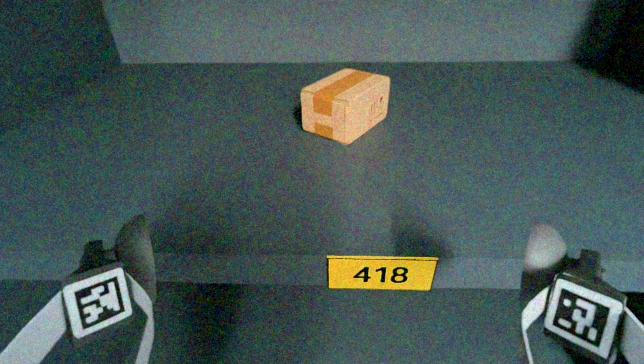

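Call:
move:
  base: {"translate_m":0.161}
  joints: {"wrist_pitch_rad":-0.52}

Call:
move:
  joints: {"wrist_yaw_rad":-0.54,"arm_m":0.213,"lift_m":0.57}
  cameras: ["wrist_camera"]

Scene clock: 502.47 s.
move: done
base_odometry: x=+0.599 y=-1.031 heading=+0.218
turned_by_wheels: +0.000
turned_by_imu: +0.000
base_tilt: forward=-0.4 right=-1.3
lidar_m: 0.27 0.28 0.38 1.00 2.90 1.96 1.99 0.76 0.89 0.82 0.38 0.28
head_depth_mm: 707 790 652 513 1002 824 1120 / 707 790 659 527 996 816 1113 / 705 789 694 522 986 814 1085 / 707 786 686 518 982 810 1103 / 704 789 676 513 974 806 1066 / 703 772 668 508 914 799 1049 / 594 603 597 504 638 707 835
base_status: done
joint_positions: lift_m=+0.580 arm_m=+0.001 wrist_yaw_rad=+0.003 wrist_pitch_rad=-0.531 wrist_roll_rad=+0.000 gripper_m=+0.170 head_pan_rad=-1.570 head_tilt_rad=-0.700
joint_status: all done
measured_speeds: all 0
motor_effort: left_wheel=+5.3(7.0) right_wheel=+6.7(14.2) lift_m=+29.5(30.9) arm_m=-10.8(11.7) wrist_yaw_rad=-2.1(4.6) wrist_pitch_rad=+1.6(2.5) wrist_roll_rad=+0.1(0.3) gripper_m=+0.5(1.1) head_pan_rad=+1.7(2.6) head_tilt_rad=+1.1(1.7)
hand_pose: x=-0.0209 y=-0.3543 z=+0.5682 quat_wxyz=(+0.683, +0.187, -0.682, -0.185) (m; base frame)
wrist_depth_mm: - - - - - 339 - / - - - - - 343 - / - 298 305 302 299 296 292 / 258 256 253 252 250 248 246 / 254 250 253 249 246 239 239 / 117 124 - - - - - / 116 - - - - - 106
pictures: none

Scene clock: 505.27 s.
move: done
base_odometry: x=+0.599 y=-1.031 heading=+0.218
turned_by_wheels: +0.000
turned_by_imu: +0.000
base_tilt: forward=-0.3 right=-1.2
lidar_m: 0.27 0.28 0.38 1.00 2.90 1.96 1.99 0.76 0.89 0.82 0.38 0.28
head_depth_mm: 709 787 650 512 1004 822 1117 / 704 790 659 528 992 800 1048 / 705 787 692 523 988 552 549 / 706 787 684 517 984 573 1058 / 702 786 678 513 975 806 1095 / 705 773 666 508 918 799 1051 / 593 601 600 504 636 709 834
base_status: not commanded
joint_positions: lift_m=+0.570 arm_m=+0.213 wrist_yaw_rad=-0.537 wrist_pitch_rad=-0.532 wrist_roll_rad=+0.000 gripper_m=+0.170 head_pan_rad=-1.570 head_tilt_rad=-0.700
joint_status: all done
measured_speeds: all 0
motor_effort: left_wheel=+5.4(5.9) right_wheel=+6.5(7.1) lift_m=+24.5(29.2) arm_m=+13.3(14.7) wrist_yaw_rad=-3.4(6.7) wrist_pitch_rad=+1.7(1.9) wrist_roll_rad=+0.3(0.3) gripper_m=+0.6(1.1) head_pan_rad=+1.2(2.3) head_tilt_rad=+0.8(1.5)
hand_pose: x=-0.1282 y=-0.5372 z=+0.5580 quat_wxyz=(+0.609, -0.001, -0.707, -0.361) (m; base frame)
wrist_depth_mm: 329 - - - - - - / 333 328 - 242 314 326 325 / 291 288 286 205 268 278 274 / 242 240 238 222 227 234 231 / 206 199 203 202 201 200 199 / 123 141 178 178 176 171 169 / 116 156 159 158 157 156 106
pictures: wrist_camera
camera_calibration:
wrist_camera: T_world_to_cam=[[-0.87557, 0.482192, -0.0294473, 0.169843], [0.34202, 0.575688, -0.742701, 0.800069], [-0.341172, -0.660359, -0.668975, 0.141011], [0, 0, 0, 1]] pos_world=[-0.0768215, -0.449369, 0.693546]

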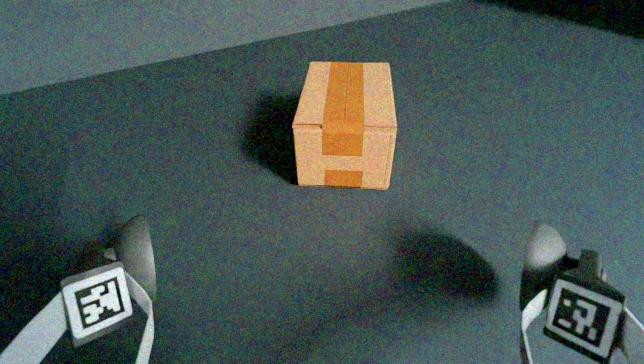

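Call:
move:
  base: {"translate_m":-0.062}
  joints: {"arm_m":0.316}
  speeds: {"translate_m":0.05,"arm_m":0.083}
  contact_limits: {"arm_m":40}
  cameras: ["wrist_camera"]

Scene clock: 513.70 s.
move: done
base_odometry: x=+0.538 y=-1.044 heading=+0.218
turned_by_wheels: +0.000
turned_by_imu: +0.000
base_tilt: forward=-0.4 right=-1.3
lidar_m: 0.33 0.34 0.46 1.23 2.10 1.92 1.93 0.71 0.81 0.87 0.47 0.34
head_depth_mm: 708 792 710 510 1000 822 1115 / 707 791 643 508 992 816 1048 / 705 789 657 523 990 620 1060 / 706 789 683 518 949 752 1102 / 704 788 677 514 975 801 1095 / 705 788 668 508 966 801 1091 / 694 759 660 503 837 779 952
base_status: done
joint_positions: lift_m=+0.570 arm_m=+0.316 wrist_yaw_rad=-0.537 wrist_pitch_rad=-0.532 wrist_roll_rad=+0.000 gripper_m=+0.170 head_pan_rad=-1.570 head_tilt_rad=-0.700
joint_status: all done
measured_speeds: all 0
motor_effort: left_wheel=-9.7(12.0) right_wheel=-3.3(9.6) lift_m=+29.5(29.9) arm_m=+13.1(15.5) wrist_yaw_rad=-2.5(4.1) wrist_pitch_rad=+1.8(1.9) wrist_roll_rad=+0.3(0.3) gripper_m=+0.6(1.2) head_pan_rad=+1.2(2.3) head_tilt_rad=+0.5(1.4)
contact_limits: arm_m 40 (drawing in: default 31, maximum 55; extending or still: default 40, maximum 69)
hand_pose: x=-0.1283 y=-0.6401 z=+0.5580 quat_wxyz=(+0.609, -0.002, -0.707, -0.361) (m; base frame)
wrist_depth_mm: 251 276 309 - - - - / 270 296 324 322 318 327 323 / 279 288 285 282 280 276 274 / 249 239 237 160 219 232 229 / 205 198 204 138 146 200 197 / 122 141 174 124 124 170 169 / 116 156 155 112 112 156 106
pictures: wrist_camera
camera_calibration:
wrist_camera: T_world_to_cam=[[-0.875524, 0.482278, -0.0294248, 0.219456], [0.342051, 0.575643, -0.742722, 0.85939], [-0.34126, -0.660336, -0.668953, 0.0729503], [0, 0, 0, 1]] pos_world=[-0.0769214, -0.552369, 0.693546]

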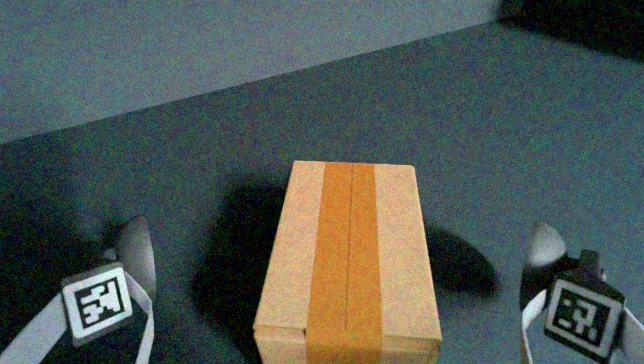

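Call:
move:
  joints: {"gripper_m":0.03}

Call:
move:
  joints: {"lift_m":0.63}
  cameras: ["wrist_camera"]

Call:
move:
  joints: {"arm_m":0.0}

Call:
move:
  joints: {"wrist_yaw_rad":0.0}
  speeds: {"wrist_yaw_rad":0.8}
  cameras: ["head_camera"]

Scene clock: 523.77 s.
move: done
base_odometry: x=+0.538 y=-1.044 heading=+0.218
turned_by_wheels: +0.000
turned_by_imu: +0.000
base_tilt: forward=-0.4 right=-1.1
lidar_m: 0.33 0.34 0.46 1.24 2.09 1.91 1.93 0.71 0.80 0.87 0.47 0.34
head_depth_mm: 708 791 707 510 1003 823 1120 / 707 790 642 508 991 817 1047 / 708 789 657 522 984 620 1057 / 707 787 684 518 982 754 1101 / 705 788 676 512 973 806 1099 / 704 785 668 507 965 799 1092 / 693 762 660 504 835 781 951
base_status: not commanded
joint_positions: lift_m=+0.570 arm_m=+0.316 wrist_yaw_rad=-0.538 wrist_pitch_rad=-0.532 wrist_roll_rad=+0.000 gripper_m=+0.031 head_pan_rad=-1.570 head_tilt_rad=-0.700
joint_status: all done
measured_speeds: all 0
motor_effort: left_wheel=-9.6(9.8) right_wheel=-2.8(3.7) lift_m=+29.0(31.7) arm_m=+10.3(11.3) wrist_yaw_rad=-2.6(4.2) wrist_pitch_rad=+1.6(1.9) wrist_roll_rad=+0.3(0.4) gripper_m=-22.3(93.7) head_pan_rad=+1.1(1.9) head_tilt_rad=+0.6(1.3)
contact_limits: arm_m 40 (drawing in: default 31, maximum 55; extending or still: default 40, maximum 69)
hand_pose: x=-0.1284 y=-0.6401 z=+0.5580 quat_wxyz=(+0.609, -0.002, -0.707, -0.361) (m; base frame)
wrist_depth_mm: 251 274 310 - - - - / 269 297 326 322 318 326 322 / 279 289 286 282 281 277 273 / 242 241 238 158 219 233 231 / 206 205 154 138 142 199 198 / 181 180 129 124 126 171 173 / 164 152 127 113 110 149 155
pictures: none

Scene clock: 525.13 s.
move: done
base_odometry: x=+0.538 y=-1.044 heading=+0.218
turned_by_wheels: +0.000
turned_by_imu: +0.000
base_tilt: forward=-0.4 right=-1.2
lidar_m: 0.33 0.34 0.46 1.24 2.09 1.91 1.93 0.71 0.80 0.87 0.47 0.34
head_depth_mm: 707 790 709 511 1004 819 1123 / 709 791 642 506 997 777 407 / 705 791 655 522 602 594 1084 / 706 790 683 517 612 786 1104 / 706 787 677 512 973 804 1095 / 704 785 668 508 971 799 1090 / 696 758 659 504 835 776 949
base_status: not commanded
joint_positions: lift_m=+0.630 arm_m=+0.316 wrist_yaw_rad=-0.538 wrist_pitch_rad=-0.539 wrist_roll_rad=+0.001 gripper_m=+0.033 head_pan_rad=-1.570 head_tilt_rad=-0.700
joint_status: all done
measured_speeds: all 0
motor_effort: left_wheel=-6.8(9.6) right_wheel=-3.4(4.0) lift_m=+30.4(35.1) arm_m=+8.7(10.0) wrist_yaw_rad=-3.2(3.6) wrist_pitch_rad=+3.0(3.3) wrist_roll_rad=-0.3(0.8) gripper_m=-7.9(22.9) head_pan_rad=+1.6(1.7) head_tilt_rad=+0.0(1.2)
contact_limits: arm_m 40 (drawing in: default 31, maximum 55; extending or still: default 40, maximum 69)
hand_pose: x=-0.1278 y=-0.6391 z=+0.6165 quat_wxyz=(+0.607, +0.001, -0.707, -0.363) (m; base frame)
wrist_depth_mm: 252 277 310 - - 494 - / 272 298 331 - - - - / 293 321 - - - - - / 307 322 311 164 163 308 311 / 281 279 157 142 144 271 269 / 246 244 131 126 126 238 237 / 220 208 132 120 114 122 212
pictures: wrist_camera
camera_calibration:
wrist_camera: T_world_to_cam=[[-0.874817, 0.483491, -0.0305325, 0.222659], [0.346032, 0.579507, -0.737858, 0.902033], [-0.339054, -0.656056, -0.674265, 0.119213], [0, 0, 0, 1]] pos_world=[-0.076927, -0.552177, 0.752751]

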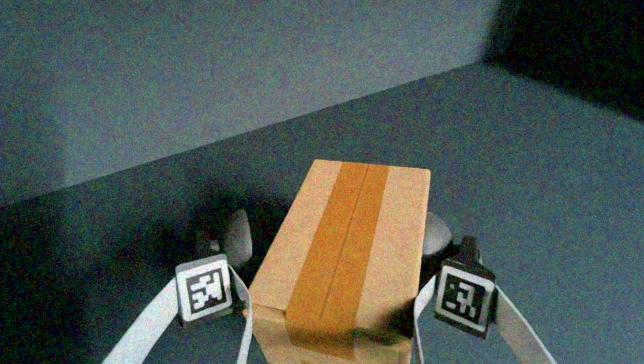

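Scene clock: 528.67 s.
move: done
base_odometry: x=+0.538 y=-1.044 heading=+0.218
turned_by_wheels: +0.000
turned_by_imu: +0.000
base_tilt: forward=-0.4 right=-1.2
lidar_m: 0.33 0.34 0.46 1.23 2.10 1.90 1.93 0.71 0.80 0.87 0.47 0.34
head_depth_mm: 709 792 708 511 999 821 1118 / 707 791 643 509 998 817 1048 / 707 786 659 523 986 814 582 / 708 787 685 517 980 810 1100 / 706 788 676 513 973 802 1095 / 704 787 667 508 968 800 1095 / 695 762 661 504 837 778 949
base_status: not commanded
joint_positions: lift_m=+0.630 arm_m=+0.001 wrist_yaw_rad=-0.538 wrist_pitch_rad=-0.539 wrist_roll_rad=+0.001 gripper_m=+0.033 head_pan_rad=-1.570 head_tilt_rad=-0.700
joint_status: all done
measured_speeds: all 0
motor_effort: left_wheel=-7.0(7.4) right_wheel=-3.2(3.7) lift_m=+25.7(30.2) arm_m=-12.8(14.9) wrist_yaw_rad=-3.1(3.8) wrist_pitch_rad=+3.2(3.2) wrist_roll_rad=-0.3(0.7) gripper_m=-8.1(8.8) head_pan_rad=+1.3(1.9) head_tilt_rad=-0.1(1.6)
hand_pose: x=-0.1278 y=-0.3237 z=+0.6164 quat_wxyz=(+0.607, +0.001, -0.707, -0.363) (m; base frame)
wrist_depth_mm: - - - - - - - / - - - - - - 450 / - - - - - - - / 319 318 315 163 160 - - / 283 282 155 143 143 672 902 / 249 248 131 126 126 782 814 / 237 - 126 120 113 123 731
pictures: none

Scene clock: 529.93 s.
move: done
base_odometry: x=+0.538 y=-1.044 heading=+0.218
turned_by_wheels: +0.000
turned_by_imu: +0.000
base_tilt: forward=-0.3 right=-1.0
lidar_m: 0.33 0.34 0.46 1.23 2.09 1.92 1.93 0.71 0.80 0.87 0.47 0.34
head_depth_mm: 709 789 710 511 1002 823 1121 / 707 788 645 509 993 822 1113 / 707 788 657 523 988 813 1087 / 710 789 684 519 979 808 459 / 706 789 677 512 974 805 1075 / 704 785 667 507 966 802 1091 / 694 761 658 503 836 777 952
base_status: not commanded
joint_positions: lift_m=+0.630 arm_m=+0.001 wrist_yaw_rad=-0.003 wrist_pitch_rad=-0.539 wrist_roll_rad=+0.001 gripper_m=+0.033 head_pan_rad=-1.570 head_tilt_rad=-0.700
joint_status: all done
measured_speeds: all 0
motor_effort: left_wheel=-7.2(7.3) right_wheel=-2.9(3.6) lift_m=+27.0(27.6) arm_m=-12.2(13.1) wrist_yaw_rad=+1.9(5.9) wrist_pitch_rad=+3.1(3.2) wrist_roll_rad=-0.3(0.6) gripper_m=-8.6(9.0) head_pan_rad=+1.6(1.7) head_tilt_rad=+0.7(1.0)
hand_pose: x=-0.0222 y=-0.3530 z=+0.6164 quat_wxyz=(+0.681, +0.187, -0.682, -0.190) (m; base frame)
wrist_depth_mm: - - - - - - - / - - - - - - - / - - - - - - - / 319 316 314 163 163 307 307 / 292 287 155 143 144 279 272 / - - 131 126 126 - 686 / 414 - 125 121 111 111 -
pictures: head_camera (sideways)
camera_calibration:
head_camera: T_world_to_cam=[[-0.0468152, 0.602542, -0.796713, 1.05215], [0.997496, -0.0141285, -0.0692985, 0.0837052], [-0.0530116, -0.797962, -0.600371, 0.737183], [0, 0, 0, 1]] pos_world=[0.0048403, -0.0445362, 1.28665]

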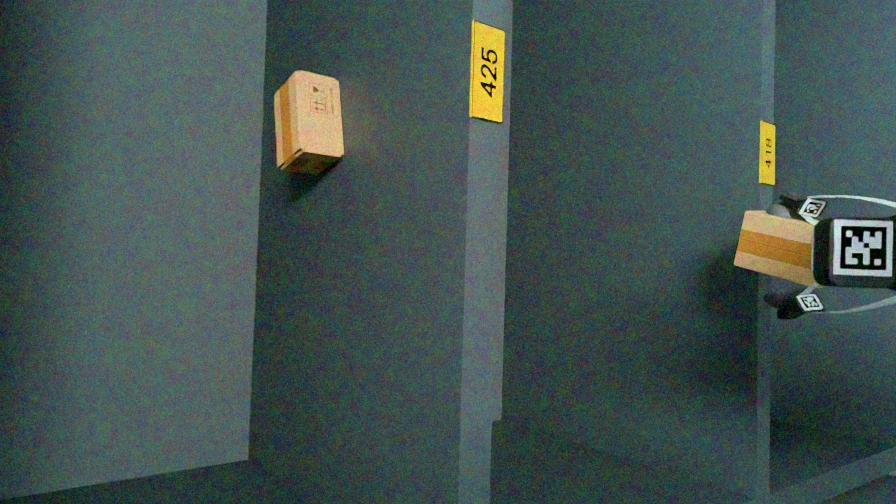

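Call:
move:
  joints: {"wrist_yaw_rad":2.2}
  speeds: {"wrist_yaw_rad":0.8}

Call:
move:
  base: {"translate_m":-0.82}

Call:
move:
  base: {"rotate_rad":-1.6}
  joints: {"lift_m":0.84}

Call:
move:
  base: {"translate_m":-1.2}

Call:
move:
  base: {"translate_m":-0.63}
  cameras: ["head_camera"]

Scene clock: 547.07 s.
move: done
base_odometry: x=+0.538 y=-1.044 heading=+0.218
turned_by_wheels: +0.000
turned_by_imu: +0.000
base_tilt: forward=-0.3 right=-1.0
lidar_m: 0.33 0.34 0.46 1.23 2.09 1.91 1.93 0.71 0.80 0.87 0.47 0.34
head_depth_mm: 709 792 710 511 1005 826 1121 / 707 790 645 509 994 820 1117 / 706 793 658 523 987 811 1106 / 704 788 685 518 979 811 1101 / 703 787 674 512 979 806 1098 / 705 786 669 509 966 801 1090 / 695 763 659 504 836 778 949
base_status: not commanded
joint_positions: lift_m=+0.630 arm_m=+0.001 wrist_yaw_rad=+2.197 wrist_pitch_rad=-0.539 wrist_roll_rad=+0.001 gripper_m=+0.033 head_pan_rad=-1.570 head_tilt_rad=-0.700
joint_status: all done
measured_speeds: all 0
motor_effort: left_wheel=-6.8(7.4) right_wheel=-3.0(3.9) lift_m=+31.8(32.4) arm_m=-9.9(11.9) wrist_yaw_rad=+1.1(5.3) wrist_pitch_rad=+3.1(3.2) wrist_roll_rad=-0.2(0.6) gripper_m=-8.5(8.8) head_pan_rad=+0.5(1.7) head_tilt_rad=-0.1(1.2)
hand_pose: x=+0.1469 y=-0.0241 z=+0.6164 quat_wxyz=(+0.478, +0.693, -0.142, +0.521) (m; base frame)
wrist_depth_mm: - - - 299 283 231 203 / - - - - 283 251 216 / - - - - 311 269 234 / - - - 163 166 298 253 / 972 961 150 143 144 322 271 / 845 855 131 126 126 339 300 / 770 738 132 121 111 123 325
pictures: none

Scene clock: 556.40 s.
move: done
base_odometry: x=-0.262 y=-1.222 heading=+0.218
turned_by_wheels: +0.000
turned_by_imu: -0.002
base_tilt: forward=-0.4 right=-1.1
lidar_m: 1.14 1.18 1.60 3.81 1.64 1.17 1.12 0.82 0.91 0.57 0.45 1.16
head_depth_mm: 716 798 711 533 1004 824 1119 / 718 800 701 528 988 819 1114 / 714 800 693 524 988 814 1108 / 712 801 686 519 981 808 1104 / 713 797 677 513 971 804 1095 / 640 655 606 509 718 752 929 / 415 421 431 488 578 716 1045
base_status: done
joint_positions: lift_m=+0.630 arm_m=+0.001 wrist_yaw_rad=+2.197 wrist_pitch_rad=-0.539 wrist_roll_rad=+0.001 gripper_m=+0.033 head_pan_rad=-1.570 head_tilt_rad=-0.700
joint_status: not commanded
measured_speeds: all 0
motor_effort: left_wheel=-3.1(12.4) right_wheel=-8.7(12.3) lift_m=+25.6(32.0) arm_m=-6.5(10.6) wrist_yaw_rad=+2.3(3.9) wrist_pitch_rad=+3.0(3.2) wrist_roll_rad=-0.5(0.7) gripper_m=-8.6(9.0) head_pan_rad=+0.8(1.6) head_tilt_rad=-0.4(1.5)
hand_pose: x=+0.1469 y=-0.0240 z=+0.6165 quat_wxyz=(+0.478, +0.693, -0.142, +0.521) (m; base frame)
wrist_depth_mm: - - - - - - 851 / - - - - - - - / - - - - - - - / - - - 166 168 - - / 985 964 156 142 144 922 938 / 845 855 131 126 126 817 805 / 775 721 132 121 113 123 731
pictures: none

Scene clock: 560.03 s.
move: done
base_odometry: x=-0.262 y=-1.222 heading=-1.381
turned_by_wheels: -1.600
turned_by_imu: -1.574
base_tilt: forward=-0.4 right=-1.3
lidar_m: 0.61 0.45 1.16 1.14 1.18 1.58 3.81 1.35 1.18 1.12 0.81 0.92
head_depth_mm: 928 1038 1180 1364 1580 1436 - / 929 1036 1169 1359 1577 1453 - / 927 1035 1168 1355 1571 1386 - / 924 1031 1172 1350 1550 315 - / 918 1025 1172 1347 1554 1363 1121 / 933 1044 1188 1365 1550 1367 1163 / 933 1044 1179 1360 1545 1348 1155
base_status: done
joint_positions: lift_m=+0.840 arm_m=+0.001 wrist_yaw_rad=+2.197 wrist_pitch_rad=-0.539 wrist_roll_rad=+0.001 gripper_m=+0.033 head_pan_rad=-1.570 head_tilt_rad=-0.700
joint_status: all done
measured_speeds: all 0
motor_effort: left_wheel=+8.0(12.3) right_wheel=-10.5(13.1) lift_m=+27.2(34.8) arm_m=-12.4(13.3) wrist_yaw_rad=+1.9(3.4) wrist_pitch_rad=+3.1(3.2) wrist_roll_rad=-0.3(0.7) gripper_m=-8.5(9.0) head_pan_rad=+0.3(1.3) head_tilt_rad=-0.6(1.1)
hand_pose: x=+0.1468 y=-0.0241 z=+0.8264 quat_wxyz=(+0.478, +0.693, -0.142, +0.521) (m; base frame)
wrist_depth_mm: - - - 441 - - - / - - - 489 - - - / - - - 551 - - - / - - - 163 158 - - / - - 153 142 144 - - / - - 131 126 126 - - / 989 934 132 120 111 111 -
pictures: none

Scene clock: 573.17 s.
move: done
base_odometry: x=-0.489 y=-0.044 heading=-1.381
turned_by_wheels: +0.000
turned_by_imu: -0.001
base_tilt: forward=-0.2 right=-1.2
lidar_m: 1.62 1.62 1.16 1.11 1.14 1.53 2.66 0.96 0.68 0.73 1.21 1.60
head_depth_mm: 974 1089 1212 970 755 655 - / 968 1085 1198 960 753 649 - / 964 1081 1178 953 747 631 - / 965 1081 1182 945 741 314 - / 962 1076 1175 934 734 625 1118 / 960 1077 1215 1365 779 653 1160 / 957 1070 1207 1396 1542 1354 1153
base_status: done
joint_positions: lift_m=+0.840 arm_m=+0.001 wrist_yaw_rad=+2.197 wrist_pitch_rad=-0.539 wrist_roll_rad=+0.001 gripper_m=+0.033 head_pan_rad=-1.570 head_tilt_rad=-0.700
joint_status: not commanded
measured_speeds: all 0
motor_effort: left_wheel=-5.7(9.7) right_wheel=-5.6(15.1) lift_m=+30.3(30.6) arm_m=-4.8(13.1) wrist_yaw_rad=+2.0(3.6) wrist_pitch_rad=+3.2(3.3) wrist_roll_rad=-0.3(0.8) gripper_m=-7.9(9.0) head_pan_rad=+0.4(1.2) head_tilt_rad=-1.4(1.9)
hand_pose: x=+0.1468 y=-0.0241 z=+0.8264 quat_wxyz=(+0.478, +0.693, -0.142, +0.521) (m; base frame)
wrist_depth_mm: - - - - - - - / - - - - - - - / - - - - - - - / - - - 165 169 - - / - - 153 142 144 - - / - - 131 126 126 - - / 989 930 132 121 113 123 932
pictures: none

Scene clock: 580.60 s.
move: done
base_odometry: x=-0.607 y=+0.575 heading=-1.381
turned_by_wheels: +0.000
turned_by_imu: -0.001
base_tilt: forward=-0.3 right=-1.0
lidar_m: 2.25 1.60 1.14 1.10 1.13 2.13 2.03 1.74 0.94 0.67 0.57 1.61
head_depth_mm: 987 1107 1209 971 756 673 - / 986 1102 1205 959 752 667 - / 983 1099 1201 953 746 644 - / 980 1091 1194 945 742 314 - / 978 1090 1192 929 738 642 1123 / 972 1088 1191 930 731 993 1161 / 973 1085 1183 918 725 1254 1153
base_status: done
joint_positions: lift_m=+0.840 arm_m=+0.001 wrist_yaw_rad=+2.197 wrist_pitch_rad=-0.539 wrist_roll_rad=+0.001 gripper_m=+0.033 head_pan_rad=-1.570 head_tilt_rad=-0.700
joint_status: not commanded
measured_speeds: all 0
motor_effort: left_wheel=-5.9(11.4) right_wheel=-6.0(14.6) lift_m=+30.9(32.0) arm_m=+0.0(5.2) wrist_yaw_rad=+1.4(3.8) wrist_pitch_rad=+3.1(3.2) wrist_roll_rad=-0.3(0.7) gripper_m=-8.7(9.0) head_pan_rad=-0.1(0.8) head_tilt_rad=-1.7(2.0)
hand_pose: x=+0.1468 y=-0.0241 z=+0.8264 quat_wxyz=(+0.478, +0.693, -0.142, +0.521) (m; base frame)
wrist_depth_mm: - - - - - - - / - - - - - - - / - - - - - - - / - - - 166 168 - - / - - 153 143 144 - - / - - 131 126 126 - - / 969 941 132 121 113 123 920
pictures: head_camera (sideways)
camera_calibration:
head_camera: T_world_to_cam=[[-0.0468152, 0.602542, -0.796713, 1.05215], [0.997496, -0.0141285, -0.0692985, 0.0837052], [-0.0530116, -0.797962, -0.600371, 0.737183], [0, 0, 0, 1]] pos_world=[0.0048403, -0.0445362, 1.28665]

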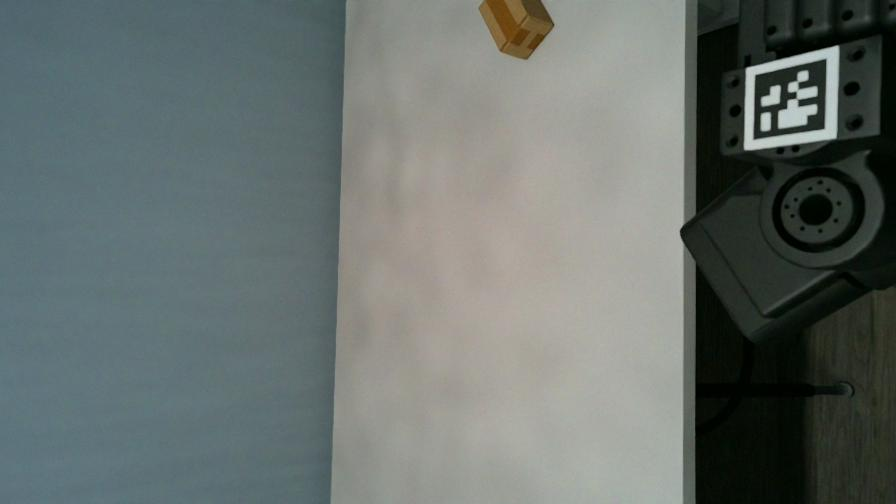

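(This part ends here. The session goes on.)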